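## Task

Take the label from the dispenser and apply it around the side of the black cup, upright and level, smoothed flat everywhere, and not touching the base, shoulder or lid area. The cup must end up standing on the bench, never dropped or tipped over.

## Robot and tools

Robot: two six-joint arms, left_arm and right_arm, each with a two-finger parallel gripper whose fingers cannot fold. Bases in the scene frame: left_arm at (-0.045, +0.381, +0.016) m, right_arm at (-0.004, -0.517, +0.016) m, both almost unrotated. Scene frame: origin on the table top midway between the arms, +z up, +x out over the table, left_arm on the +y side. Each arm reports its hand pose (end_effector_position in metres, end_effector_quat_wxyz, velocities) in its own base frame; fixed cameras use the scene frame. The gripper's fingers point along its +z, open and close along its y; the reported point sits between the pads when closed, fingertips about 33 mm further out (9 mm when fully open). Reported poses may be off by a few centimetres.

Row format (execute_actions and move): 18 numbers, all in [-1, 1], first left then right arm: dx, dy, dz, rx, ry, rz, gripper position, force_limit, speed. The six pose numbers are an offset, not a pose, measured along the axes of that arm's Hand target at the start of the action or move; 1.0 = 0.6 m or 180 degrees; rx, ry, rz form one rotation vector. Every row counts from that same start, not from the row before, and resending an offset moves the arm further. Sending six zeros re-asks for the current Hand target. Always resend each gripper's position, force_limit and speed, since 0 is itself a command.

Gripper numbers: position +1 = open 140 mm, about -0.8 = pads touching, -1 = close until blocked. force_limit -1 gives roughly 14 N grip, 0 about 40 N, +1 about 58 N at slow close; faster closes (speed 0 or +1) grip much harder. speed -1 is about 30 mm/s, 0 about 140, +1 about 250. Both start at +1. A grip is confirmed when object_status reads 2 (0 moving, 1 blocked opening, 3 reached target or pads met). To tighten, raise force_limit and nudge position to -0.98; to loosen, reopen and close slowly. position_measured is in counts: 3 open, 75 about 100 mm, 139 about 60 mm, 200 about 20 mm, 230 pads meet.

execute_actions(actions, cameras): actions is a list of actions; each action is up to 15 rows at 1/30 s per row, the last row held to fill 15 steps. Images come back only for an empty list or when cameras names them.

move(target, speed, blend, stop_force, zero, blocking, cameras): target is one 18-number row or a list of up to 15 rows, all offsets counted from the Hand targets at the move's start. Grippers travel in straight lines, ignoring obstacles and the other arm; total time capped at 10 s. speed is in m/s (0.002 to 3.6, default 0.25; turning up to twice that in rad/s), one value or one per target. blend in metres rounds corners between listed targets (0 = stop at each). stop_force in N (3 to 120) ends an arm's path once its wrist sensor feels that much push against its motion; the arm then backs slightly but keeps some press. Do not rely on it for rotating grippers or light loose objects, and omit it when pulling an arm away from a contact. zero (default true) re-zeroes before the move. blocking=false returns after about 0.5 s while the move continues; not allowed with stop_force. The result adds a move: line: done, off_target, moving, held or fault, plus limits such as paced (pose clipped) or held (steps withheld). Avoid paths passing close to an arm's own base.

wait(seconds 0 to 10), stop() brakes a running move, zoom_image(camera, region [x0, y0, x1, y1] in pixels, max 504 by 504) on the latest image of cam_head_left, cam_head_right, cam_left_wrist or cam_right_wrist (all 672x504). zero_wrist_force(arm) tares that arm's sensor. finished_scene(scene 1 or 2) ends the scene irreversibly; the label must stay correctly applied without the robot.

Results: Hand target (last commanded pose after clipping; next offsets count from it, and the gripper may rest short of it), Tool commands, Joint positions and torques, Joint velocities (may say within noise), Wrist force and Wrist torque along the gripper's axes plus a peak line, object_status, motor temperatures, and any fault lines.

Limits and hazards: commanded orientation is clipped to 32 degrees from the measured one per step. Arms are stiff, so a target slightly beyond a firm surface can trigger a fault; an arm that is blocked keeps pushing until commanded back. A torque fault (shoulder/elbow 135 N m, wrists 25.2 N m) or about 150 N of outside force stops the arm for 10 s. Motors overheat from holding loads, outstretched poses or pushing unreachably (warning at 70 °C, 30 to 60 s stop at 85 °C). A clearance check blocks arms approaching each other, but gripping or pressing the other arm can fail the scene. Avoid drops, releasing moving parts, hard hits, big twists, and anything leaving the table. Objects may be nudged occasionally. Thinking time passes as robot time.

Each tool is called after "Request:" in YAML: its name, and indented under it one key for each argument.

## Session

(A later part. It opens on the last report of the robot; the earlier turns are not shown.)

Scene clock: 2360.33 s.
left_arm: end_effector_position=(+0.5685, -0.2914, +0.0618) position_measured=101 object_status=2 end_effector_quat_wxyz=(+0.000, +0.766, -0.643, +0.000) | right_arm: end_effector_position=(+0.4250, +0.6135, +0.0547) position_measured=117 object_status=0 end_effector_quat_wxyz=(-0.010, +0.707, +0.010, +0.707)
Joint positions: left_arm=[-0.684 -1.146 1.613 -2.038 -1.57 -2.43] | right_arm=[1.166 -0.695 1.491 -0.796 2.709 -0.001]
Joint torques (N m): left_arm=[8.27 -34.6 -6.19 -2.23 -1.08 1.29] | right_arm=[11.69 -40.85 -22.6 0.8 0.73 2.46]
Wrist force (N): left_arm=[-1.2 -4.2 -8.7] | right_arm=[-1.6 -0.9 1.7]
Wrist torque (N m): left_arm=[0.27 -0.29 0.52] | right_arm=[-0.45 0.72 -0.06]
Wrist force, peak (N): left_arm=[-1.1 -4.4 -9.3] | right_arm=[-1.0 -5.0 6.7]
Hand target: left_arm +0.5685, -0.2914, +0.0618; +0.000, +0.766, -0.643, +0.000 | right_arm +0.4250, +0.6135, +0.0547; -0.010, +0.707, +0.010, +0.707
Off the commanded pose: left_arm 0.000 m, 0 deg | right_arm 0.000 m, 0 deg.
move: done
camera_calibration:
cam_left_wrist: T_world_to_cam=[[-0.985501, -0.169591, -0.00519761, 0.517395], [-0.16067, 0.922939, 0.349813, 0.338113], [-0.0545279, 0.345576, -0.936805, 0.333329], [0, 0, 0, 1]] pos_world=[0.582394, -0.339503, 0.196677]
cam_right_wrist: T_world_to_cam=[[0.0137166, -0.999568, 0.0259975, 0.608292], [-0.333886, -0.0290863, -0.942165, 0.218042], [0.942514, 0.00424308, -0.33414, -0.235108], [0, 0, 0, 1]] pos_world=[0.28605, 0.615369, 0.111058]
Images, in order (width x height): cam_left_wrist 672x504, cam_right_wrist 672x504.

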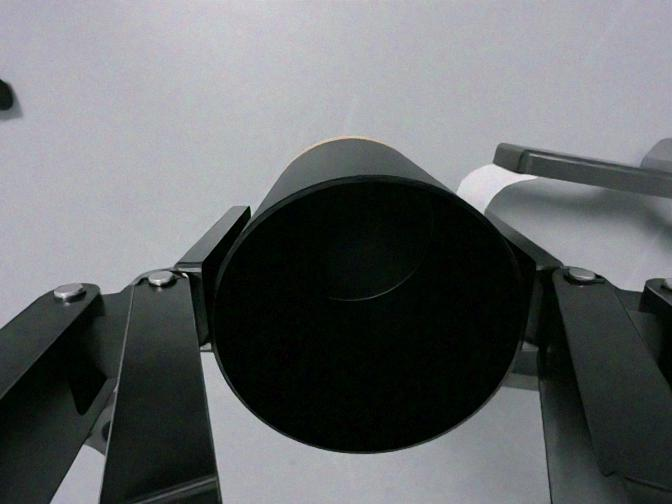

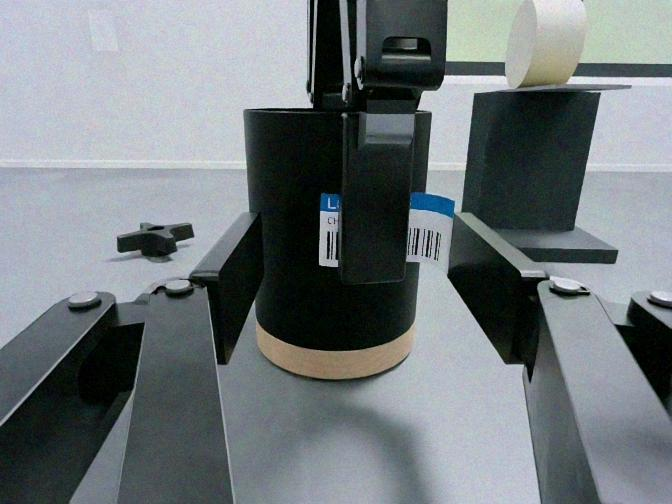

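Request:
move:
  target: [0,0,0,0,0,0,-1,0,-1, 0,0,0,0,0,0,0.4,-1,-1]
  speed: 0.05
  cameras: ["cam_left_wrist", "cam_right_wrist"]

Request:
wait:
  seconds: 0.5
  cameras: ["cam_left_wrist", "cam_right_wrist"]

Scene clock: 2368.13 s.
left_arm: end_effector_position=(+0.5685, -0.2914, +0.0618) position_measured=101 object_status=2 end_effector_quat_wxyz=(+0.000, +0.766, -0.643, +0.000) | right_arm: end_effector_position=(+0.4250, +0.6135, +0.0547) position_measured=78 object_status=0 end_effector_quat_wxyz=(-0.010, +0.707, +0.010, +0.707)
Joint positions: left_arm=[-0.684 -1.146 1.613 -2.038 -1.57 -2.43] | right_arm=[1.166 -0.695 1.491 -0.796 2.709 -0.001]
Joint torques (N m): left_arm=[7.51 -34.05 -5.16 -2.08 -2.01 1.34] | right_arm=[7.05 -51.53 -9.02 -3.41 -1.4 2]
Wrist force (N): left_arm=[-1.0 -4.3 -8.8] | right_arm=[-1.3 -1.1 2.0]
Wrist torque (N m): left_arm=[0.26 -0.34 0.52] | right_arm=[-0.49 0.69 -0.06]
Wrist force, peak (N): left_arm=[-1.3 -4.3 -9.2] | right_arm=[-1.5 -2.5 2.3]
Hand target: left_arm +0.5685, -0.2914, +0.0618; +0.000, +0.766, -0.643, +0.000 | right_arm +0.4250, +0.6135, +0.0547; -0.010, +0.707, +0.010, +0.707
Off the commanded pose: left_arm 0.000 m, 0 deg | right_arm 0.000 m, 0 deg.
move: done
camera_calibration:
cam_left_wrist: T_world_to_cam=[[-0.985501, -0.169591, -0.00519761, 0.517395], [-0.16067, 0.922939, 0.349813, 0.338113], [-0.0545279, 0.345576, -0.936805, 0.333329], [0, 0, 0, 1]] pos_world=[0.582394, -0.339503, 0.196677]
cam_right_wrist: T_world_to_cam=[[0.0138117, -0.999567, 0.0259669, 0.608267], [-0.333883, -0.0290892, -0.942166, 0.218043], [0.942513, 0.00434304, -0.33414, -0.235169], [0, 0, 0, 1]] pos_world=[0.28605, 0.615368, 0.111058]
Images, in order (width x height): cam_left_wrist 672x504, cam_right_wrist 672x504.

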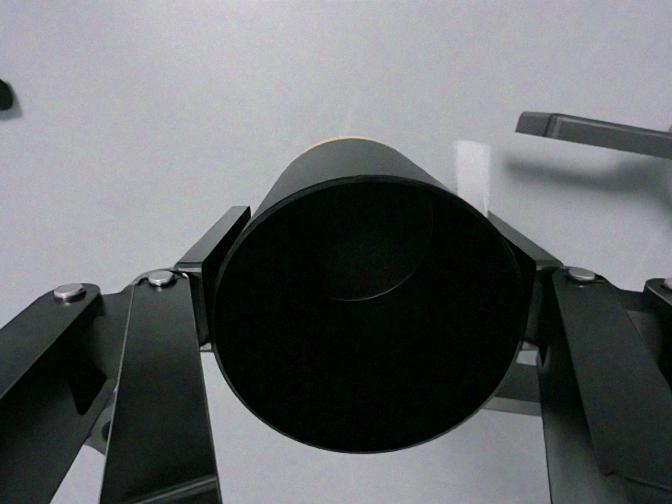

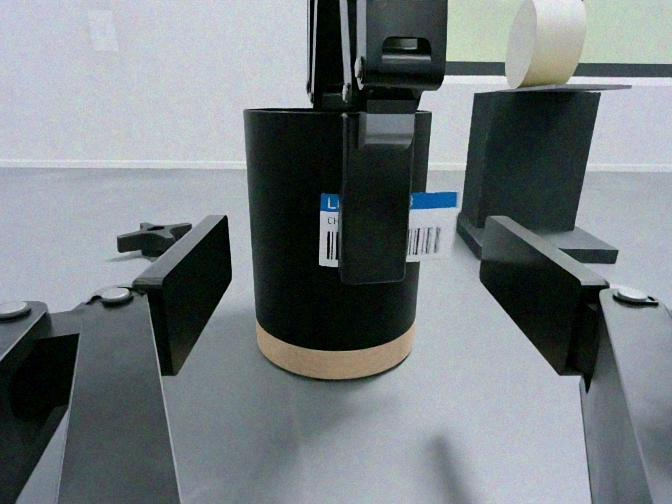

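Scene clock: 2368.63 s.
left_arm: end_effector_position=(+0.5685, -0.2914, +0.0618) position_measured=101 object_status=2 end_effector_quat_wxyz=(+0.000, +0.766, -0.643, +0.000) | right_arm: end_effector_position=(+0.4250, +0.6135, +0.0547) position_measured=78 object_status=3 end_effector_quat_wxyz=(-0.010, +0.707, +0.010, +0.707)
Joint positions: left_arm=[-0.684 -1.146 1.613 -2.038 -1.57 -2.43] | right_arm=[1.166 -0.695 1.491 -0.796 2.709 -0.001]
Joint torques (N m): left_arm=[6.75 -32.75 -5.76 -2.03 -2.26 1.21] | right_arm=[7 -53.1 -6.98 -3.35 -0.56 1.94]
Wrist force (N): left_arm=[-1.2 -4.2 -8.7] | right_arm=[-1.3 -1.1 1.8]
Wrist torque (N m): left_arm=[0.28 -0.29 0.52] | right_arm=[-0.49 0.68 -0.06]
Wrist force, peak (N): left_arm=[-1.1 -4.5 -8.9] | right_arm=[-1.5 -1.2 1.8]
Hand target: left_arm +0.5685, -0.2914, +0.0618; +0.000, +0.766, -0.643, +0.000 | right_arm +0.4250, +0.6135, +0.0547; -0.010, +0.707, +0.010, +0.707
Tool commands: left_gripper/position=-1.0 left_gripper/force_limit=+0.0 left_gripper/speed=-1.0 right_gripper/position=+0.4 right_gripper/force_limit=-1.0 right_gripper/speed=-1.0
Off the commanded pose: left_arm 0.000 m, 0 deg | right_arm 0.000 m, 0 deg.
wait: 0.50 s; at rest by 0.17 s
camera_calibration:
cam_left_wrist: T_world_to_cam=[[-0.985501, -0.169591, -0.00519761, 0.517395], [-0.16067, 0.922939, 0.349813, 0.338113], [-0.0545279, 0.345576, -0.936805, 0.333329], [0, 0, 0, 1]] pos_world=[0.582394, -0.339503, 0.196677]
cam_right_wrist: T_world_to_cam=[[0.0138117, -0.999567, 0.0259669, 0.608267], [-0.333883, -0.0290892, -0.942166, 0.218043], [0.942513, 0.00434304, -0.33414, -0.235169], [0, 0, 0, 1]] pos_world=[0.28605, 0.615368, 0.111058]
Images, in order (width x height): cam_left_wrist 672x504, cam_right_wrist 672x504.

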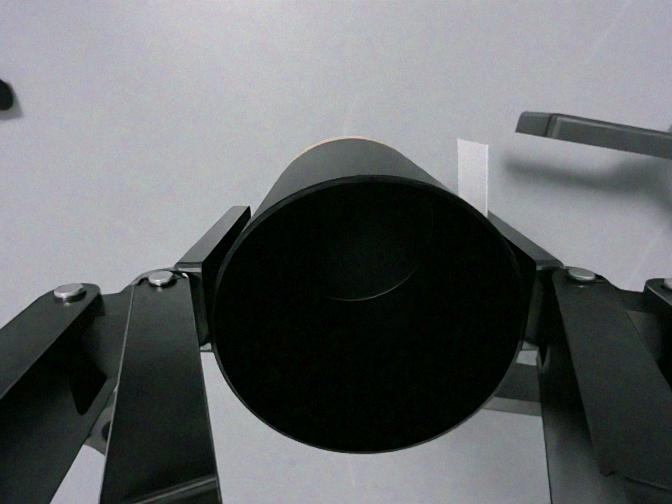

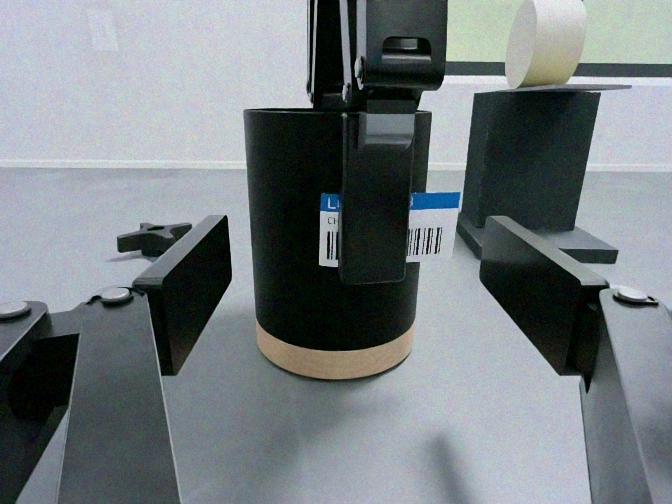

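Request:
move:
  target:
    - [0,0,0,0,0,0,-1,0,-1, 0,0.0035,-0.0668,0.0722,0,0,0.4,-1,-1]
    - [0,0,0,0,0,0,-1,0,-1, 0,0.2251,-0.1213,0.2389,0,0,0.4,-1,-1]
  speed: 0.12
  blend: 0.01
  cameras: ["cam_left_wrist", "cam_right_wrist"]

Scene clock: 2402.27 s.
left_arm: end_effector_position=(+0.5685, -0.2914, +0.0618) position_measured=101 object_status=2 end_effector_quat_wxyz=(+0.000, +0.766, -0.643, +0.000) | right_arm: end_effector_position=(+0.3560, +0.4765, +0.0549) position_measured=78 object_status=3 end_effector_quat_wxyz=(-0.268, +0.654, +0.269, +0.654)
Joint positions: left_arm=[-0.684 -1.146 1.613 -2.038 -1.57 -2.43] | right_arm=[0.614 -1.1 2.502 -1.402 1.406 -0.001]
Joint torques (N m): left_arm=[5.4 -31.68 -6.51 -1.95 -2.79 1.19] | right_arm=[-11.71 -23.52 4.44 -5.17 -2.46 1.15]
Wrist force (N): left_arm=[-1.2 -4.3 -8.9] | right_arm=[-1.9 -1.4 1.4]
Wrist torque (N m): left_arm=[0.26 -0.30 0.52] | right_arm=[-0.55 0.78 0.05]
Wrist force, peak (N): left_arm=[-1.0 -4.4 -9.0] | right_arm=[-1.6 -1.2 2.1]
Hand target: left_arm +0.5685, -0.2914, +0.0618; +0.000, +0.766, -0.643, +0.000 | right_arm +0.3560, +0.4764, +0.0548; -0.268, +0.654, +0.269, +0.654
Off the commanded pose: left_arm 0.000 m, 0 deg | right_arm 0.000 m, 0 deg.
move: done
camera_calibration:
cam_left_wrist: T_world_to_cam=[[-0.985501, -0.169591, -0.00519761, 0.517395], [-0.16067, 0.922939, 0.349813, 0.338113], [-0.0545279, 0.345576, -0.936805, 0.333329], [0, 0, 0, 1]] pos_world=[0.582394, -0.339503, 0.196677]
cam_right_wrist: T_world_to_cam=[[0.691794, -0.721628, 0.0259746, 0.0984229], [-0.22458, -0.249204, -0.942052, 0.257029], [0.686284, 0.645872, -0.334461, -0.383956], [0, 0, 0, 1]] pos_world=[0.253138, 0.383064, 0.11116]
Images, in order (width x height): cam_left_wrist 672x504, cam_right_wrist 672x504.

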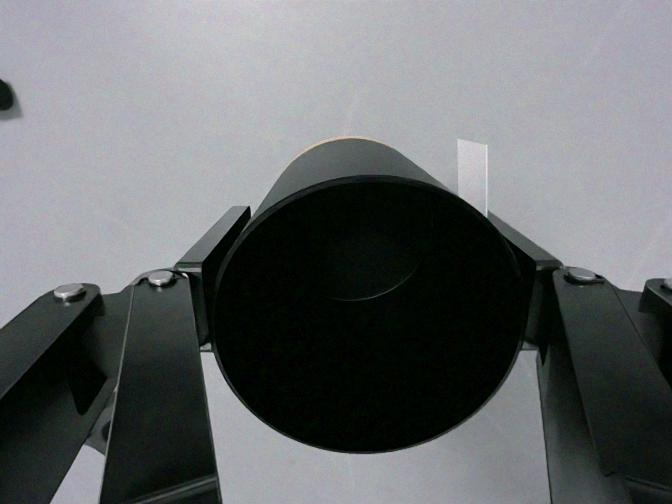

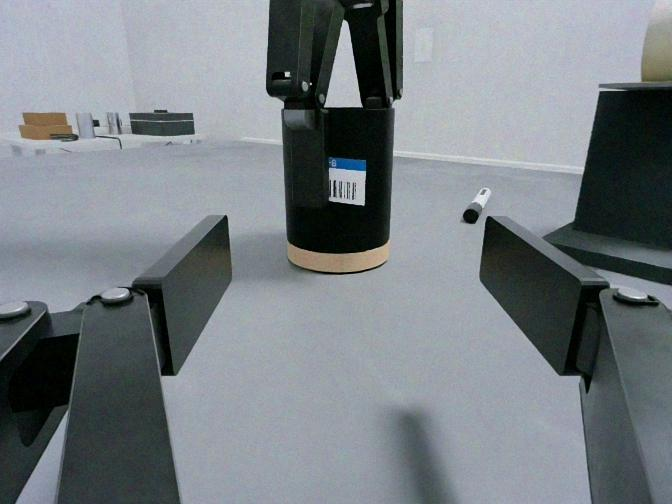

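Request:
move:
  target:
    - [0,0,0,0,0,0,0.36,0,-1, 0,0,0,0,0,0,0.4,-1,-1]
    - [0,0,0,0,0,-0.0556,0.36,0,-1, 0,0,0,0,0,0,0.4,-1,-1]
  speed: 0.1
  cameras: ["cam_left_wrist", "cam_right_wrist"]

Scene clock: 2427.13 s.
left_arm: end_effector_position=(+0.5686, -0.2914, +0.0618) position_measured=84 object_status=3 end_effector_quat_wxyz=(+0.000, +0.819, -0.573, +0.000) | right_arm: end_effector_position=(+0.3560, +0.4764, +0.0548) position_measured=78 object_status=3 end_effector_quat_wxyz=(-0.268, +0.654, +0.269, +0.654)
Joint positions: left_arm=[-0.684 -1.146 1.613 -2.038 -1.57 -2.605] | right_arm=[0.614 -1.1 2.502 -1.402 1.406 0]
Joint torques (N m): left_arm=[-3.06 -48.19 -31.85 -1.4 1.2 -1.21] | right_arm=[-12.46 -16.14 3.94 -5.11 -2.58 1.76]
Wrist force (N): left_arm=[-1.2 0.2 -1.2] | right_arm=[-1.4 -1.3 1.7]
Wrist torque (N m): left_arm=[0.09 -0.21 0.49] | right_arm=[-0.55 0.70 0.05]
Wrist force, peak (N): left_arm=[-1.1 -4.3 -9.1] | right_arm=[-1.7 -1.6 1.7]
Hand target: left_arm +0.5685, -0.2914, +0.0618; +0.000, +0.819, -0.573, +0.000 | right_arm +0.3560, +0.4764, +0.0548; -0.268, +0.654, +0.269, +0.654
Off the commanded pose: left_arm 0.000 m, 0 deg | right_arm 0.000 m, 0 deg.
move: done
camera_calibration:
cam_left_wrist: T_world_to_cam=[[-0.941017, -0.338316, -0.00535017, 0.443006], [-0.318722, 0.880987, 0.349683, 0.415775], [-0.11359, 0.330763, -0.936853, 0.362593], [0, 0, 0, 1]] pos_world=[0.59058, -0.336348, 0.196676]
cam_right_wrist: T_world_to_cam=[[0.691862, -0.721568, 0.0257971, 0.0984013], [-0.224739, -0.249166, -0.942024, 0.257052], [0.686162, 0.645953, -0.334553, -0.383947], [0, 0, 0, 1]] pos_world=[0.25314, 0.383064, 0.11116]
Images, in order (width x height): cam_left_wrist 672x504, cam_right_wrist 672x504.

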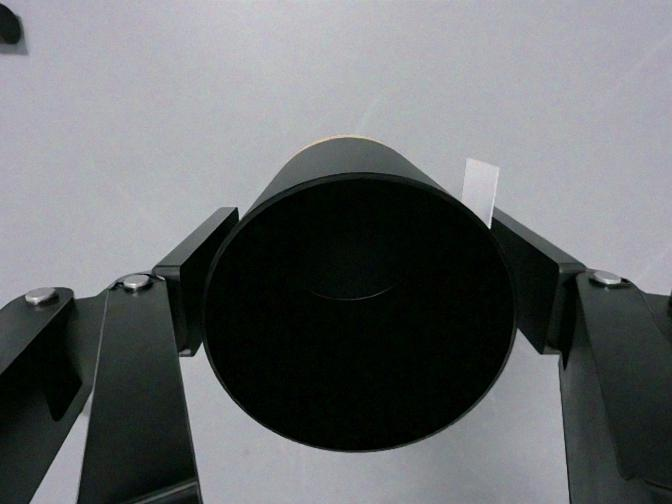

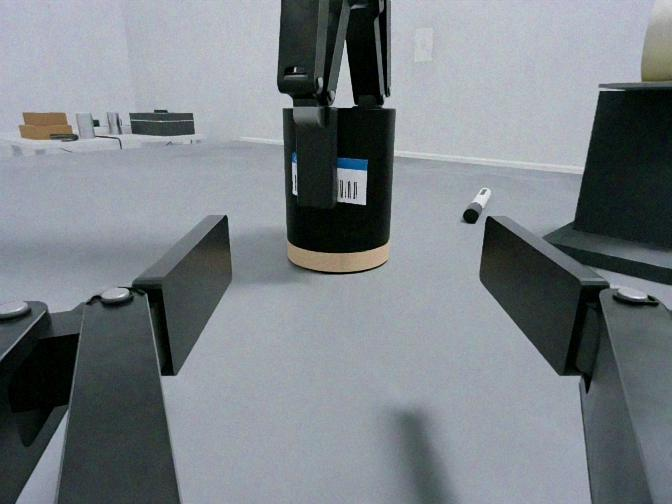

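Request:
move:
  target:
    - [0,0,0,0,0,0,-1,0,-1, 0,0,0,0,0,0,0.4,-1,-1]
    - [0,0,0,0,0,0,0.36,0,-1, 0,0,0,0,0,0,0.4,-1,-1]
    - [0,0,0,0,0,-0.0556,0.36,0,-1, 0,0,0,0,0,0,0.4,-1,-1]
  speed: 0.12
  cameras: ["cam_left_wrist", "cam_right_wrist"]

Scene clock: 2440.57 s.
left_arm: end_effector_position=(+0.5685, -0.2914, +0.0618) position_measured=84 object_status=3 end_effector_quat_wxyz=(+0.000, +0.866, -0.500, +0.000) | right_arm: end_effector_position=(+0.3560, +0.4764, +0.0548) position_measured=78 object_status=3 end_effector_quat_wxyz=(-0.268, +0.654, +0.269, +0.654)
Joint positions: left_arm=[-0.684 -1.146 1.613 -2.038 -1.57 -2.779] | right_arm=[0.614 -1.1 2.502 -1.402 1.406 0]
Joint torques (N m): left_arm=[-2.2 -34.15 -20.71 -1.14 1.7 -1.04] | right_arm=[-12.26 -17 4.23 -5.01 -2.56 1.81]
Wrist force (N): left_arm=[-1.2 0.2 -1.2] | right_arm=[-1.5 -1.2 1.7]
Wrist torque (N m): left_arm=[0.07 -0.21 0.49] | right_arm=[-0.50 0.70 0.05]
Wrist force, peak (N): left_arm=[-0.7 -3.3 -5.8] | right_arm=[-1.8 -1.6 1.8]
Hand target: left_arm +0.5685, -0.2914, +0.0618; +0.000, +0.866, -0.500, +0.000 | right_arm +0.3560, +0.4764, +0.0548; -0.268, +0.654, +0.269, +0.654
Off the commanded pose: left_arm 0.000 m, 0 deg | right_arm 0.000 m, 0 deg.
move: done
camera_calibration:
cam_left_wrist: T_world_to_cam=[[-0.867887, -0.496731, -0.00552377, 0.355225], [-0.467048, 0.812137, 0.349713, 0.479983], [-0.169227, 0.306091, -0.936841, 0.387013], [0, 0, 0, 1]] pos_world=[0.597963, -0.331823, 0.196676]
cam_right_wrist: T_world_to_cam=[[0.691862, -0.721568, 0.0257971, 0.0984013], [-0.224739, -0.249166, -0.942024, 0.257052], [0.686162, 0.645953, -0.334553, -0.383947], [0, 0, 0, 1]] pos_world=[0.25314, 0.383064, 0.11116]
Images, in order (width x height): cam_left_wrist 672x504, cam_right_wrist 672x504.

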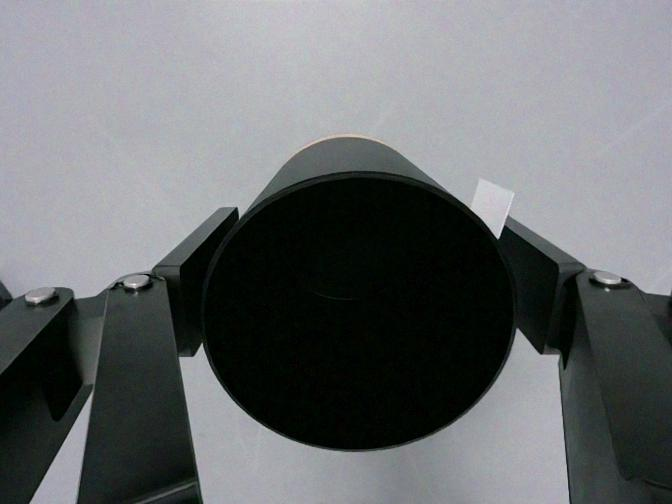

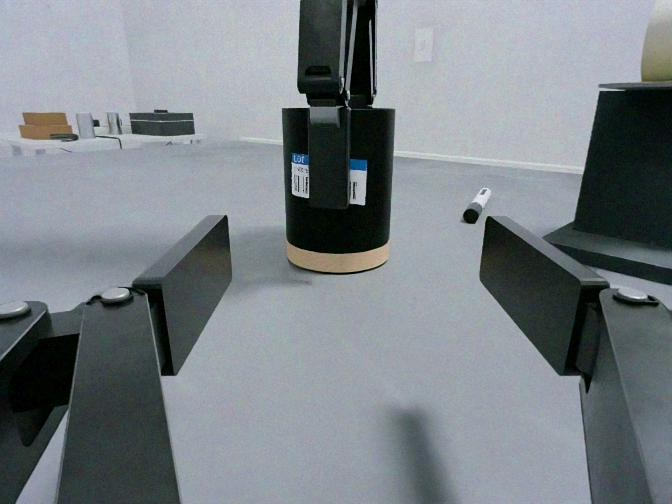

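Request:
move:
  target:
    - [0,0,0,0,0,0,-1,0,-1, 0,0,0,0,0,0,0.4,-1,-1]
    - [0,0,0,0,0,0,0.36,0,-1, 0,0,0,0,0,0,0.4,-1,-1]
    - [0,0,0,0,0,-0.0556,0.36,0,-1, 0,0,0,0,0,0,0.4,-1,-1]
    - [0,0,0,0,0,-0.0556,-1,0,-1, 0,0,0,0,0,0,0.4,-1,-1]
  speed: 0.12
  cameras: ["cam_left_wrist", "cam_right_wrist"]

Scene clock: 2462.03 s.
left_arm: end_effector_position=(+0.5685, -0.2914, +0.0618) position_measured=101 object_status=0 end_effector_quat_wxyz=(+0.000, +0.907, -0.422, +0.000) | right_arm: end_effector_position=(+0.3560, +0.4764, +0.0548) position_measured=78 object_status=3 end_effector_quat_wxyz=(-0.268, +0.654, +0.269, +0.654)
Joint positions: left_arm=[-0.684 -1.146 1.613 -2.038 -1.57 -2.954] | right_arm=[0.614 -1.1 2.502 -1.402 1.406 0]
Joint torques (N m): left_arm=[-14.32 -39.89 -31.63 -2.15 -2.97 -1.2] | right_arm=[-12.18 -16.72 4.12 -4.98 -2.61 1.73]
Wrist force (N): left_arm=[-1.1 -3.9 -7.4] | right_arm=[-1.8 -1.2 1.5]
Wrist torque (N m): left_arm=[0.26 -0.22 0.50] | right_arm=[-0.52 0.76 0.05]
Wrist force, peak (N): left_arm=[-1.4 -4.2 -7.6] | right_arm=[-1.7 -1.6 1.7]
Hand target: left_arm +0.5685, -0.2914, +0.0618; +0.000, +0.906, -0.422, +0.000 | right_arm +0.3560, +0.4764, +0.0548; -0.268, +0.654, +0.269, +0.654
Off the commanded pose: left_arm 0.000 m, 0 deg | right_arm 0.000 m, 0 deg.
move: done
camera_calibration:
cam_left_wrist: T_world_to_cam=[[-0.768375, -0.639975, -0.00563574, 0.256928], [-0.601104, 0.718627, 0.349642, 0.528945], [-0.219712, 0.272044, -0.936866, 0.405895], [0, 0, 0, 1]] pos_world=[0.604548, -0.326108, 0.196776]
cam_right_wrist: T_world_to_cam=[[0.691862, -0.721568, 0.0257971, 0.0984013], [-0.224739, -0.249166, -0.942024, 0.257052], [0.686162, 0.645953, -0.334553, -0.383947], [0, 0, 0, 1]] pos_world=[0.25314, 0.383064, 0.11116]
Images, in order (width x height): cam_left_wrist 672x504, cam_right_wrist 672x504.

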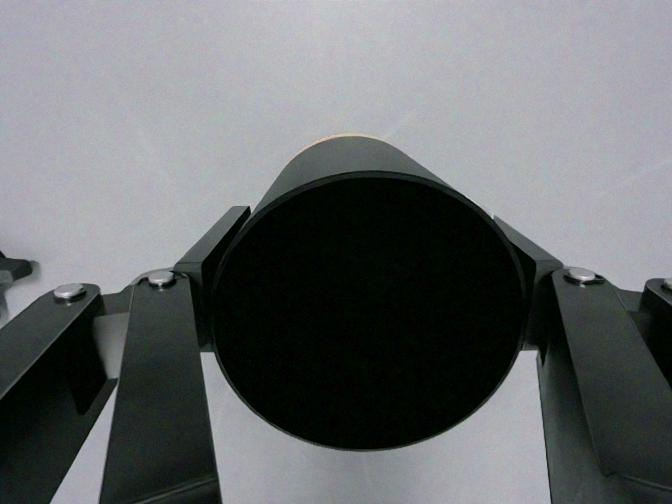

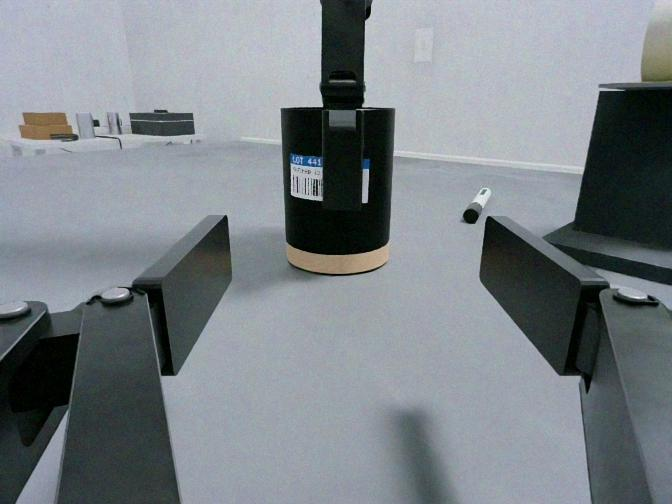

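Request:
move:
  target:
    - [0,0,0,0,0,0,0.36,0,-1, 0,0,0,0,0,0,0.4,-1,-1]
    - [0,0,0,0,0,-0.05,0.36,0,-1, 0,0,0,0,0,0,0.4,-1,-1]
    - [0,0,0,0,0,-0.05,-1,0,-1, 0,0,0,0,0,0,0.4,-1,-1]
  speed: 0.12
  cameras: ["cam_right_wrist"]

Request:
move:
  target:
    - [0,0,0,0,0,0,0.36,0,-1, 0,0,0,0,0,0,0.4,-1,-1]
    - [0,0,0,0,0,-0.05,0.36,0,-1, 0,0,0,0,0,0,0.4,-1,-1]
    - [0,0,0,0,0,-0.05,-1,0,-1, 0,0,0,0,0,0,0.4,-1,-1]
  speed: 0.12
  cameras: ["cam_left_wrist", "cam_right_wrist"]

Request:
move:
  target:
    - [0,0,0,0,0,0,0.36,0,-1, 0,0,0,0,0,0,0.4,-1,-1]
    - [0,0,0,0,0,-0.04,0.36,0,-1, 0,0,0,0,0,0,0.4,-1,-1]
    - [0,0,0,0,0,-0.04,-1,0,-1, 0,0,0,0,0,0,0.4,-1,-1]
  speed: 0.12
  cameras: ["cam_left_wrist", "cam_right_wrist"]

Scene clock: 2475.80 s.
left_arm: end_effector_position=(+0.5686, -0.2914, +0.0618) position_measured=102 object_status=0 end_effector_quat_wxyz=(+0.000, +0.937, -0.350, +0.000) | right_arm: end_effector_position=(+0.3560, +0.4764, +0.0548) position_measured=78 object_status=3 end_effector_quat_wxyz=(-0.268, +0.654, +0.269, +0.654)
Joint positions: left_arm=[-0.684 -1.146 1.613 -2.038 -1.57 -3.111] | right_arm=[0.614 -1.1 2.502 -1.402 1.406 0]
Joint torques (N m): left_arm=[-13.37 -35.78 -17.11 -2.48 -3.16 -1.03] | right_arm=[-12.12 -17.36 4.01 -4.89 -2.6 1.72]
Wrist force (N): left_arm=[-3.5 -4.5 -9.2] | right_arm=[-1.6 -1.4 1.6]
Wrist torque (N m): left_arm=[0.39 -0.17 0.48] | right_arm=[-0.55 0.73 0.05]
Wrist force, peak (N): left_arm=[-3.6 -4.5 -9.4] | right_arm=[-1.8 -1.3 2.0]
Hand target: left_arm +0.5685, -0.2914, +0.0618; +0.000, +0.937, -0.350, +0.000 | right_arm +0.3560, +0.4764, +0.0548; -0.268, +0.654, +0.269, +0.654
Off the commanded pose: left_arm 0.000 m, 0 deg | right_arm 0.000 m, 0 deg.
move: done
camera_calibration:
cam_right_wrist: T_world_to_cam=[[0.691862, -0.721568, 0.0257971, 0.0984013], [-0.224739, -0.249166, -0.942024, 0.257052], [0.686162, 0.645953, -0.334553, -0.383947], [0, 0, 0, 1]] pos_world=[0.25314, 0.383064, 0.11116]
Images, in order (width x height): cam_right_wrist 672x504.

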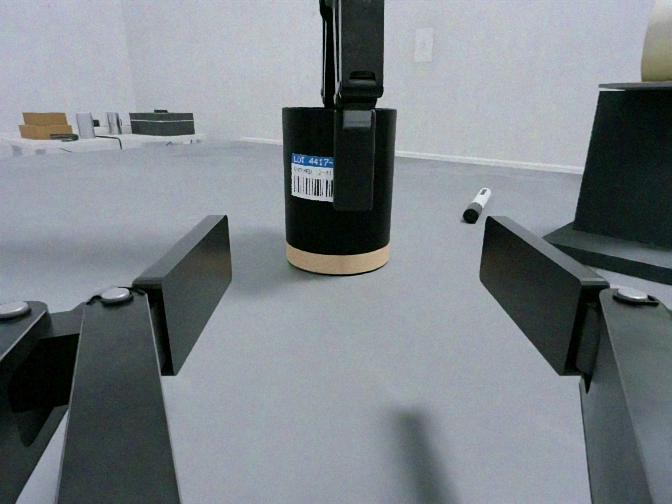

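Scene clock: 2478.50 s.
left_arm: end_effector_position=(+0.5685, -0.2914, +0.0618) position_measured=101 object_status=0 end_effector_quat_wxyz=(+0.000, +0.961, -0.275, +0.000) | right_arm: end_effector_position=(+0.3560, +0.4764, +0.0548) position_measured=78 object_status=3 end_effector_quat_wxyz=(-0.268, +0.654, +0.269, +0.654)
Joint positions: left_arm=[-0.684 -1.146 1.613 -2.038 -1.57 -3.268] | right_arm=[0.614 -1.1 2.502 -1.402 1.406 0]
Joint torques (N m): left_arm=[-13.29 -44.26 -8.39 -1.56 -3.09 -0.96] | right_arm=[-12.47 -16.97 4.29 -4.83 -2.5 1.68]
Wrist force (N): left_arm=[-3.3 -5.0 -10.9] | right_arm=[-1.4 -1.2 1.4]
Wrist torque (N m): left_arm=[0.35 -0.21 0.48] | right_arm=[-0.52 0.70 0.05]
Wrist force, peak (N): left_arm=[-3.3 -5.2 -11.2] | right_arm=[-1.8 -1.6 1.7]
Hand target: left_arm +0.5685, -0.2914, +0.0618; +0.000, +0.961, -0.275, +0.000 | right_arm +0.3560, +0.4764, +0.0548; -0.268, +0.654, +0.269, +0.654
Off the commanded pose: left_arm 0.000 m, 0 deg | right_arm 0.000 m, 0 deg.
move: done
camera_calibration:
cam_left_wrist: T_world_to_cam=[[-0.532997, -0.846097, -0.00587494, 0.0630269], [-0.79386, 0.497664, 0.349453, 0.574186], [-0.292747, 0.190921, -0.936936, 0.423781], [0, 0, 0, 1]] pos_world=[0.613477, -0.313334, 0.196775]
cam_right_wrist: T_world_to_cam=[[0.691862, -0.721568, 0.0257971, 0.0984013], [-0.224739, -0.249166, -0.942024, 0.257052], [0.686162, 0.645953, -0.334553, -0.383947], [0, 0, 0, 1]] pos_world=[0.25314, 0.383064, 0.11116]
Images, in order (width x height): cam_left_wrist 672x504, cam_right_wrist 672x504.

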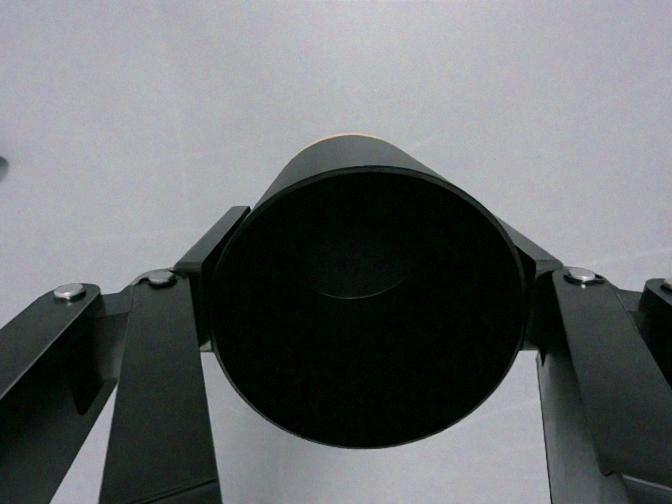

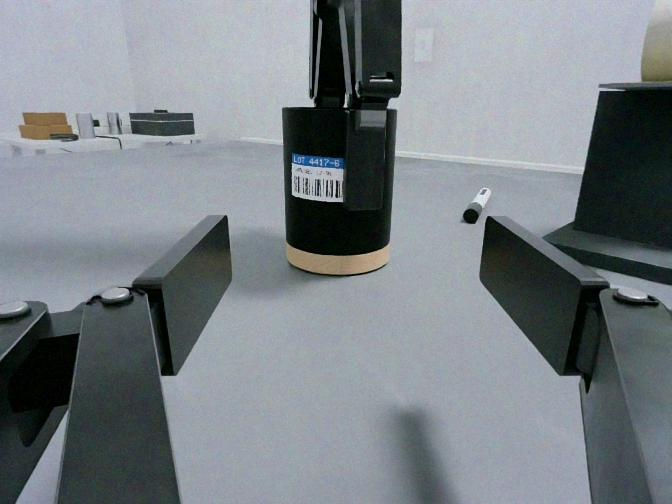

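Scene clock: 2481.00 s.
left_arm: end_effector_position=(+0.5685, -0.2914, +0.0618) position_measured=102 object_status=0 end_effector_quat_wxyz=(+0.000, +0.977, -0.214, +0.000) | right_arm: end_effector_position=(+0.3560, +0.4764, +0.0548) position_measured=78 object_status=3 end_effector_quat_wxyz=(-0.268, +0.654, +0.269, +0.654)
Joint positions: left_arm=[-0.684 -1.146 1.613 -2.038 -1.57 -3.394] | right_arm=[0.614 -1.1 2.502 -1.402 1.406 0]
Joint torques (N m): left_arm=[-14.16 -45.1 -30.89 -1.64 -2.74 -1.16] | right_arm=[-12.58 -17.13 3.92 -4.88 -2.58 1.74]
Wrist force (N): left_arm=[-3.1 -4.5 -8.9] | right_arm=[-1.5 -1.3 1.6]
Wrist torque (N m): left_arm=[0.33 -0.13 0.49] | right_arm=[-0.55 0.71 0.05]
Wrist force, peak (N): left_arm=[-3.3 -5.1 -10.9] | right_arm=[-1.6 -1.5 1.8]
Hand target: left_arm +0.5685, -0.2914, +0.0618; +0.000, +0.977, -0.214, +0.000 | right_arm +0.3560, +0.4764, +0.0548; -0.268, +0.654, +0.269, +0.654
Off the commanded pose: left_arm 0.000 m, 0 deg | right_arm 0.000 m, 0 deg.
move: done
camera_calibration:
cam_left_wrist: T_world_to_cam=[[-0.422738, -0.906232, -0.0059563, -0.0171627], [-0.850007, 0.394213, 0.349406, 0.575954], [-0.314295, 0.15277, -0.936953, 0.424907], [0, 0, 0, 1]] pos_world=[0.615856, -0.307515, 0.196774]
cam_right_wrist: T_world_to_cam=[[0.691862, -0.721568, 0.0257971, 0.0984013], [-0.224739, -0.249166, -0.942024, 0.257052], [0.686162, 0.645953, -0.334553, -0.383947], [0, 0, 0, 1]] pos_world=[0.25314, 0.383064, 0.11116]
Images, in order (width x height): cam_left_wrist 672x504, cam_right_wrist 672x504.

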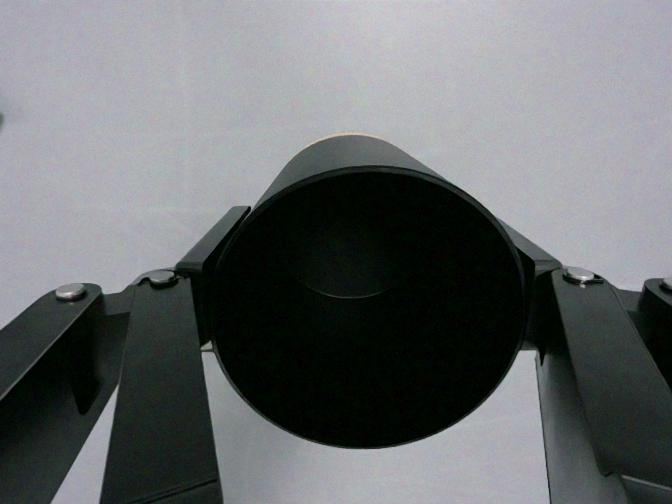

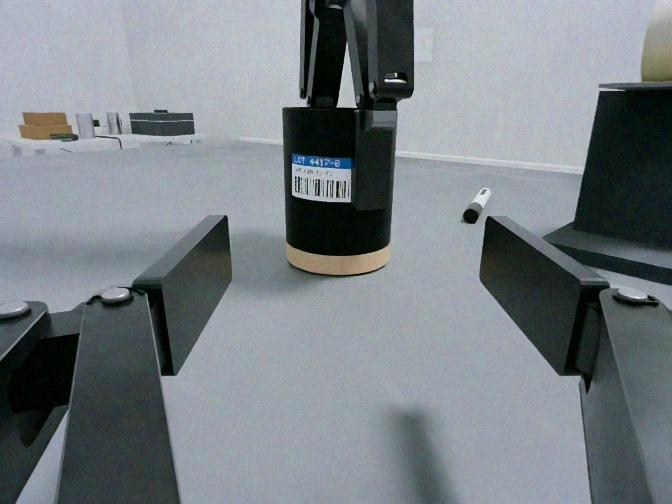

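Request:
move:
  target:
    - [0,0,0,0,0,0,0.4,0,-1, 0,0,0,0,0,0,0.4,-1,-1]
    - [0,0,0,0,0,0.3622,0.4,0,-1, 0,0,0,0,0,0,0.4,-1,-1]
    - [0,0,0,0,0,0.3622,-1,0,-1, 0,0,0,0,0,0,0.4,-1,-1]
  speed: 0.25
  cameras: ["cam_right_wrist"]

Request:
move:
  target:
    - [0,0,0,0,0,0,0.36,0,-1, 0,0,0,0,0,0,0.4,-1,-1]
    - [0,0,0,0,0,0.05,0.36,0,-1, 0,0,0,0,0,0,0.4,-1,-1]
    - [0,0,0,0,0,0.05,-1,0,-1, 0,0,0,0,0,0,0.4,-1,-1]
  speed: 0.12
  cameras: ["cam_right_wrist"]

Request:
move:
  target:
    - [0,0,0,0,0,0,0.36,0,-1, 0,0,0,0,0,0,0.4,-1,-1]
    - [0,0,0,0,0,0.05,0.36,0,-1, 0,0,0,0,0,0,0.4,-1,-1]
    - [0,0,0,0,0,0.05,-1,0,-1, 0,0,0,0,0,0,0.4,-1,-1]
  speed: 0.12
  cameras: ["cam_left_wrist", "cam_right_wrist"]

Scene clock: 2501.00 s.
left_arm: end_effector_position=(+0.5686, -0.2914, +0.0618) position_measured=102 object_status=0 end_effector_quat_wxyz=(+0.000, +0.707, -0.707, +0.000) | right_arm: end_effector_position=(+0.3560, +0.4764, +0.0548) position_measured=78 object_status=3 end_effector_quat_wxyz=(-0.268, +0.654, +0.269, +0.654)
Joint positions: left_arm=[-0.684 -1.146 1.613 -2.038 -1.57 -2.256] | right_arm=[0.614 -1.1 2.502 -1.402 1.406 0]
Joint torques (N m): left_arm=[4.43 -43.56 -29.65 -0.28 -2.14 1.25] | right_arm=[-12.23 -17.22 3.46 -4.75 -2.61 1.7]
Wrist force (N): left_arm=[-1.3 -0.4 -5.7] | right_arm=[-1.7 -1.4 1.4]
Wrist torque (N m): left_arm=[0.31 -0.13 0.33] | right_arm=[-0.56 0.74 0.05]
Wrist force, peak (N): left_arm=[-3.0 38.5 -40.5] | right_arm=[-1.7 -1.7 1.7]
Hand target: left_arm +0.5685, -0.2914, +0.0618; +0.000, +0.707, -0.707, +0.000 | right_arm +0.3560, +0.4764, +0.0548; -0.268, +0.654, +0.269, +0.654
Off the commanded pose: left_arm 0.000 m, 0 deg | right_arm 0.000 m, 0 deg.
move: done
camera_calibration:
cam_right_wrist: T_world_to_cam=[[0.691862, -0.721568, 0.0257971, 0.0984013], [-0.224739, -0.249166, -0.942024, 0.257052], [0.686162, 0.645953, -0.334553, -0.383947], [0, 0, 0, 1]] pos_world=[0.25314, 0.383064, 0.11116]
Images, in order (width x height): cam_right_wrist 672x504.

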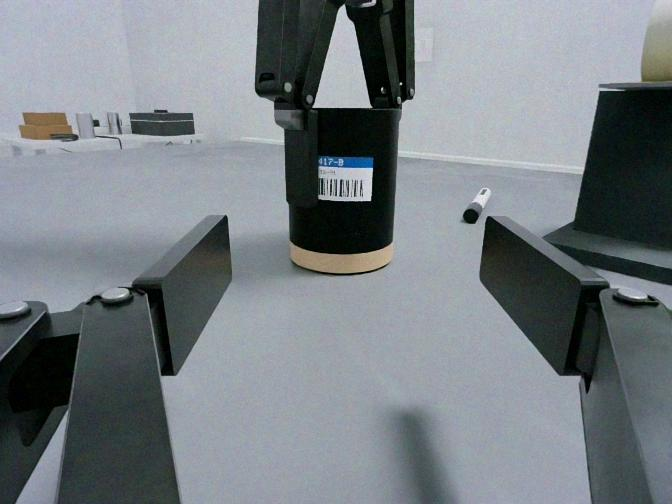

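Scene clock: 2503.67 s.
left_arm: end_effector_position=(+0.5685, -0.2915, +0.0618) position_measured=101 object_status=0 end_effector_quat_wxyz=(+0.000, -0.650, +0.760, +0.000) | right_arm: end_effector_position=(+0.3560, +0.4764, +0.0548) position_measured=78 object_status=3 end_effector_quat_wxyz=(-0.268, +0.654, +0.269, +0.654)
Joint positions: left_arm=[-0.684 -1.146 1.613 -2.038 -1.57 -2.099] | right_arm=[0.614 -1.1 2.502 -1.402 1.406 0]
Joint torques (N m): left_arm=[12.12 -33.12 -10.61 -3.51 2.72 1.59] | right_arm=[-12.27 -16.82 3.49 -4.74 -2.47 1.65]
Wrist force (N): left_arm=[-1.7 10.8 -16.3] | right_arm=[-1.6 -1.6 1.4]
Wrist torque (N m): left_arm=[-0.33 -0.28 0.29] | right_arm=[-0.59 0.73 0.05]
Wrist force, peak (N): left_arm=[-1.7 10.8 -16.3] | right_arm=[-1.9 -1.3 1.7]
Hand target: left_arm +0.5685, -0.2914, +0.0618; +0.000, -0.650, +0.760, +0.000 | right_arm +0.3560, +0.4764, +0.0548; -0.268, +0.654, +0.269, +0.654
Off the commanded pose: left_arm 0.000 m, 0 deg | right_arm 0.000 m, 0 deg.
move: done
camera_calibration:
cam_right_wrist: T_world_to_cam=[[0.691862, -0.721568, 0.0257971, 0.0984013], [-0.224739, -0.249166, -0.942024, 0.257052], [0.686162, 0.645953, -0.334553, -0.383947], [0, 0, 0, 1]] pos_world=[0.25314, 0.383064, 0.11116]
Images, in order (width x height): cam_right_wrist 672x504.

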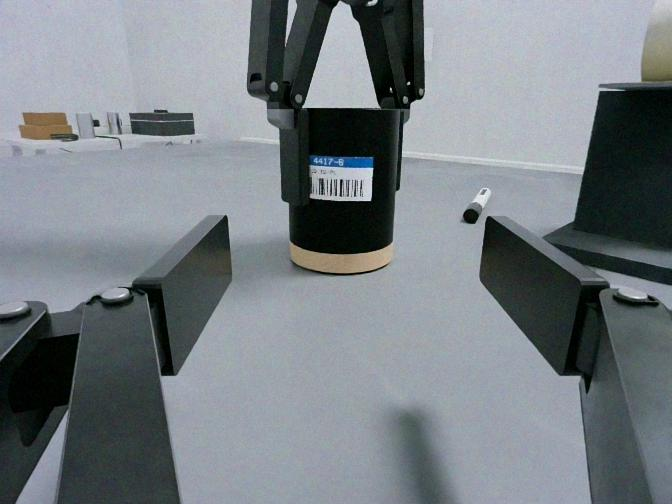

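Scene clock: 2506.30 s.
left_arm: end_effector_position=(+0.5685, -0.2914, +0.0618) position_measured=102 object_status=0 end_effector_quat_wxyz=(+0.000, -0.588, +0.809, +0.000) | right_arm: end_effector_position=(+0.3560, +0.4764, +0.0548) position_measured=78 object_status=3 end_effector_quat_wxyz=(-0.268, +0.654, +0.269, +0.654)
Joint positions: left_arm=[-0.684 -1.146 1.613 -2.038 -1.57 -1.942] | right_arm=[0.614 -1.1 2.502 -1.402 1.406 0]
Joint torques (N m): left_arm=[10.65 -41.38 -32.7 -1.7 -0.47 1.6] | right_arm=[-12.17 -17.56 3.45 -4.78 -2.64 1.75]
Wrist force (N): left_arm=[-1.5 4.9 -9.7] | right_arm=[-1.6 -1.6 1.4]
Wrist torque (N m): left_arm=[-0.06 -0.28 0.26] | right_arm=[-0.60 0.72 0.05]
Wrist force, peak (N): left_arm=[-1.9 10.7 -16.3] | right_arm=[-1.9 -1.6 1.6]
Hand target: left_arm +0.5685, -0.2914, +0.0618; +0.000, -0.588, +0.809, +0.000 | right_arm +0.3560, +0.4764, +0.0548; -0.268, +0.654, +0.269, +0.654
Off the commanded pose: left_arm 0.000 m, 0 deg | right_arm 0.000 m, 0 deg.
move: done
camera_calibration:
cam_left_wrist: T_world_to_cam=[[-0.949921, 0.312456, -0.00471602, 0.637568], [0.291171, 0.890487, 0.349648, 0.0717798], [0.113449, 0.330764, -0.936869, 0.233511], [0, 0, 0, 1]] pos_world=[0.558247, -0.340368, 0.196678]
cam_right_wrist: T_world_to_cam=[[0.691862, -0.721568, 0.0257971, 0.0984013], [-0.224739, -0.249166, -0.942024, 0.257052], [0.686162, 0.645953, -0.334553, -0.383947], [0, 0, 0, 1]] pos_world=[0.25314, 0.383064, 0.11116]
Images, in order (width x height): cam_left_wrist 672x504, cam_right_wrist 672x504.

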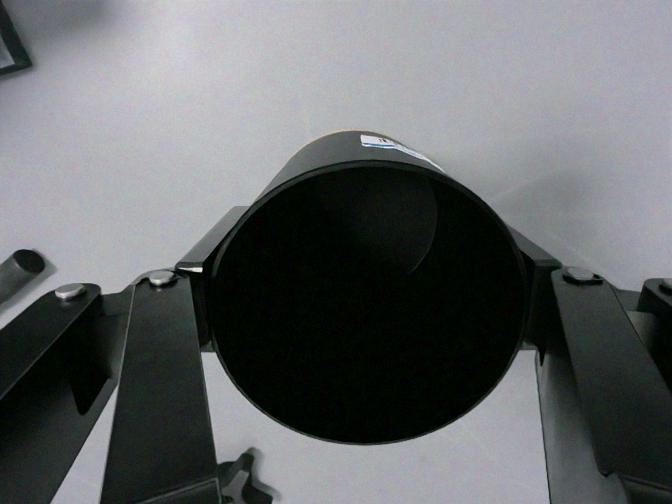

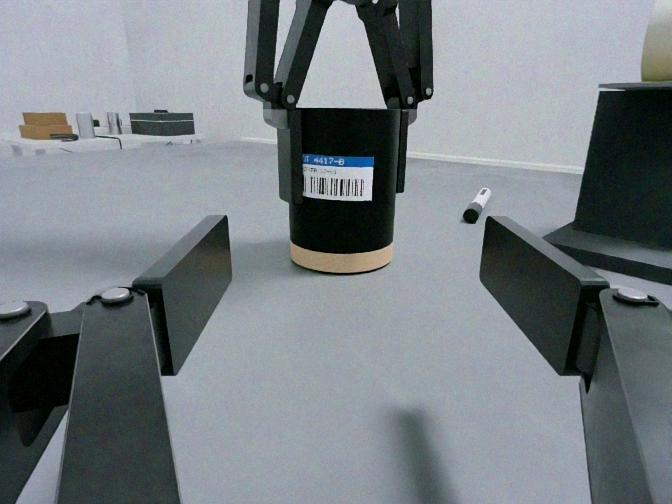

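Request:
zoom_image:
  camera: "cam_right_wrist"
  region: [240, 80, 450, 290]

Scaled by 2.400 from the camera's 672x504 image, which has a finer 960x720 frame.

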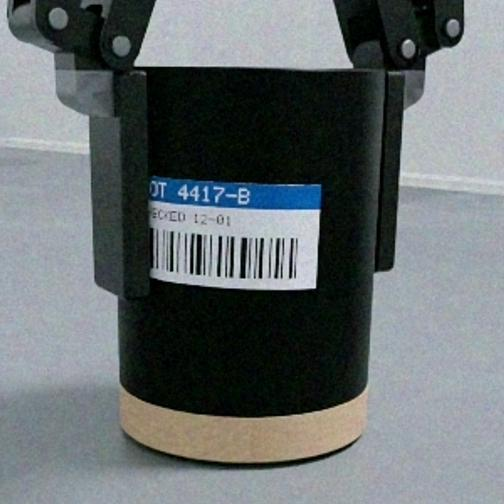

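Request:
move:
  target:
    - [0,0,0,0,0,0,0.4,0,-1, 0,0,0,0,0,0,0.4,-1,-1]
    - [0,0,0,0,0,-0.029,0.4,0,-1, 0,0,0,0,0,0,0.4,-1,-1]
    - [0,0,0,0,0,-0.029,-1,0,-1, 0,0,0,0,0,0,0.4,-1,-1]
  speed: 0.12

Request:
move:
  target:
    - [0,0,0,0,0,0,0.4,0,-1, 0,0,0,0,0,0,0.4,-1,-1]
    - [0,0,0,0,0,-0.0556,0.4,0,-1, 0,0,0,0,0,0,0.4,-1,-1]
    - [0,0,0,0,0,-0.0556,-1,0,-1, 0,0,0,0,0,0,0.4,-1,-1]
  speed: 0.12

Request:
move:
  target:
    - [0,0,0,0,0,0,0.4,0,-1, 0,0,0,0,0,0,0.4,-1,-1]
    - [0,0,0,0,0,-0.0556,0.4,0,-1, 0,0,0,0,0,0,0.4,-1,-1]
    - [0,0,0,0,0,-0.0556,-1,0,-1, 0,0,0,0,0,0,0.4,-1,-1]
  speed: 0.12
  cameras: ["cam_right_wrist"]

Scene clock: 2546.33 s.
left_arm: end_effector_position=(+0.5685, -0.2915, +0.0618) position_measured=102 object_status=0 end_effector_quat_wxyz=(+0.000, -0.624, +0.781, +0.000) | right_arm: end_effector_position=(+0.3560, +0.4764, +0.0548) position_measured=78 object_status=3 end_effector_quat_wxyz=(-0.268, +0.654, +0.269, +0.654)
Joint positions: left_arm=[-0.684 -1.146 1.613 -2.038 -1.57 -2.033] | right_arm=[0.614 -1.1 2.502 -1.402 1.406 0]
Joint torques (N m): left_arm=[-10.09 -38.64 -17.69 -3.92 1.39 -1.08] | right_arm=[-12.18 -17.14 3.89 -4.73 -2.59 1.77]
Wrist force (N): left_arm=[-2.1 9.9 -14.3] | right_arm=[-1.8 -1.5 1.4]
Wrist torque (N m): left_arm=[-0.38 -0.27 0.47] | right_arm=[-0.57 0.76 0.05]
Wrist force, peak (N): left_arm=[-2.1 9.9 -14.3] | right_arm=[-2.0 -1.6 1.6]
Hand target: left_arm +0.5685, -0.2914, +0.0618; +0.000, -0.624, +0.781, +0.000 | right_arm +0.3560, +0.4764, +0.0548; -0.268, +0.654, +0.269, +0.654
Off the commanded pose: left_arm 0.000 m, 0 deg | right_arm 0.000 m, 0 deg.
move: done

Scene clock: 2549.30 s.
left_arm: end_effector_position=(+0.5685, -0.2914, +0.0618) position_measured=102 object_status=0 end_effector_quat_wxyz=(+0.000, +0.690, -0.724, +0.000) | right_arm: end_effector_position=(+0.3560, +0.4764, +0.0548) position_measured=78 object_status=3 end_effector_quat_wxyz=(-0.268, +0.654, +0.269, +0.654)
Joint positions: left_arm=[-0.684 -1.146 1.613 -2.038 -1.57 -2.208] | right_arm=[0.614 -1.1 2.502 -1.402 1.406 0]
Joint torques (N m): left_arm=[-10.34 -44.38 -9.99 -2.39 1.59 -1.09] | right_arm=[-11.8 -17.88 3.8 -4.7 -2.47 1.63]
Wrist force (N): left_arm=[-2.0 4.5 -10.8] | right_arm=[-1.6 -1.1 1.5]
Wrist torque (N m): left_arm=[0.01 -0.28 0.42] | right_arm=[-0.50 0.72 0.05]
Wrist force, peak (N): left_arm=[-2.0 9.9 -14.3] | right_arm=[-1.8 -1.5 1.7]
Hand target: left_arm +0.5685, -0.2914, +0.0618; +0.000, +0.690, -0.724, +0.000 | right_arm +0.3560, +0.4764, +0.0548; -0.268, +0.654, +0.269, +0.654
Off the commanded pose: left_arm 0.000 m, 0 deg | right_arm 0.000 m, 0 deg.
move: done

Scene clock: 2552.27 s.
left_arm: end_effector_position=(+0.5685, -0.2914, +0.0618) position_measured=101 object_status=0 end_effector_quat_wxyz=(+0.000, +0.751, -0.661, +0.000) | right_arm: end_effector_position=(+0.3560, +0.4764, +0.0548) position_measured=78 object_status=3 end_effector_quat_wxyz=(-0.268, +0.654, +0.269, +0.654)
Joint positions: left_arm=[-0.684 -1.146 1.613 -2.038 -1.57 -2.382] | right_arm=[0.614 -1.1 2.502 -1.402 1.406 0]
Joint torques (N m): left_arm=[-11.4 -35.89 -21.72 -1.88 -2.54 -1.22] | right_arm=[-12.31 -18.03 3.93 -4.66 -2.52 1.64]
Wrist force (N): left_arm=[-2.4 -3.3 -11.1] | right_arm=[-1.8 -1.4 1.5]
Wrist torque (N m): left_arm=[0.31 -0.23 0.53] | right_arm=[-0.55 0.76 0.05]
Wrist force, peak (N): left_arm=[-2.4 -3.2 -11.5] | right_arm=[-1.6 -1.7 1.6]
Hand target: left_arm +0.5685, -0.2914, +0.0618; +0.000, +0.751, -0.661, +0.000 | right_arm +0.3560, +0.4764, +0.0548; -0.268, +0.654, +0.269, +0.654
Off the commanded pose: left_arm 0.000 m, 0 deg | right_arm 0.000 m, 0 deg.
move: done
camera_calibration:
cam_right_wrist: T_world_to_cam=[[0.691862, -0.721568, 0.0257971, 0.0984013], [-0.224739, -0.249166, -0.942024, 0.257052], [0.686162, 0.645953, -0.334553, -0.383947], [0, 0, 0, 1]] pos_world=[0.25314, 0.383064, 0.11116]
Images, in order (width x height): cam_right_wrist 672x504.

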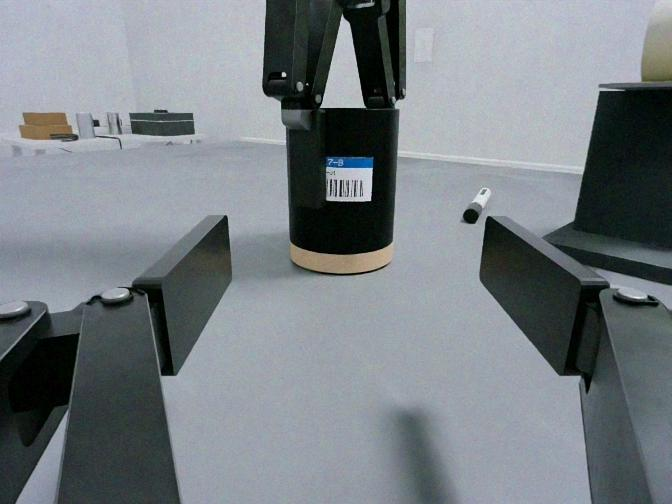

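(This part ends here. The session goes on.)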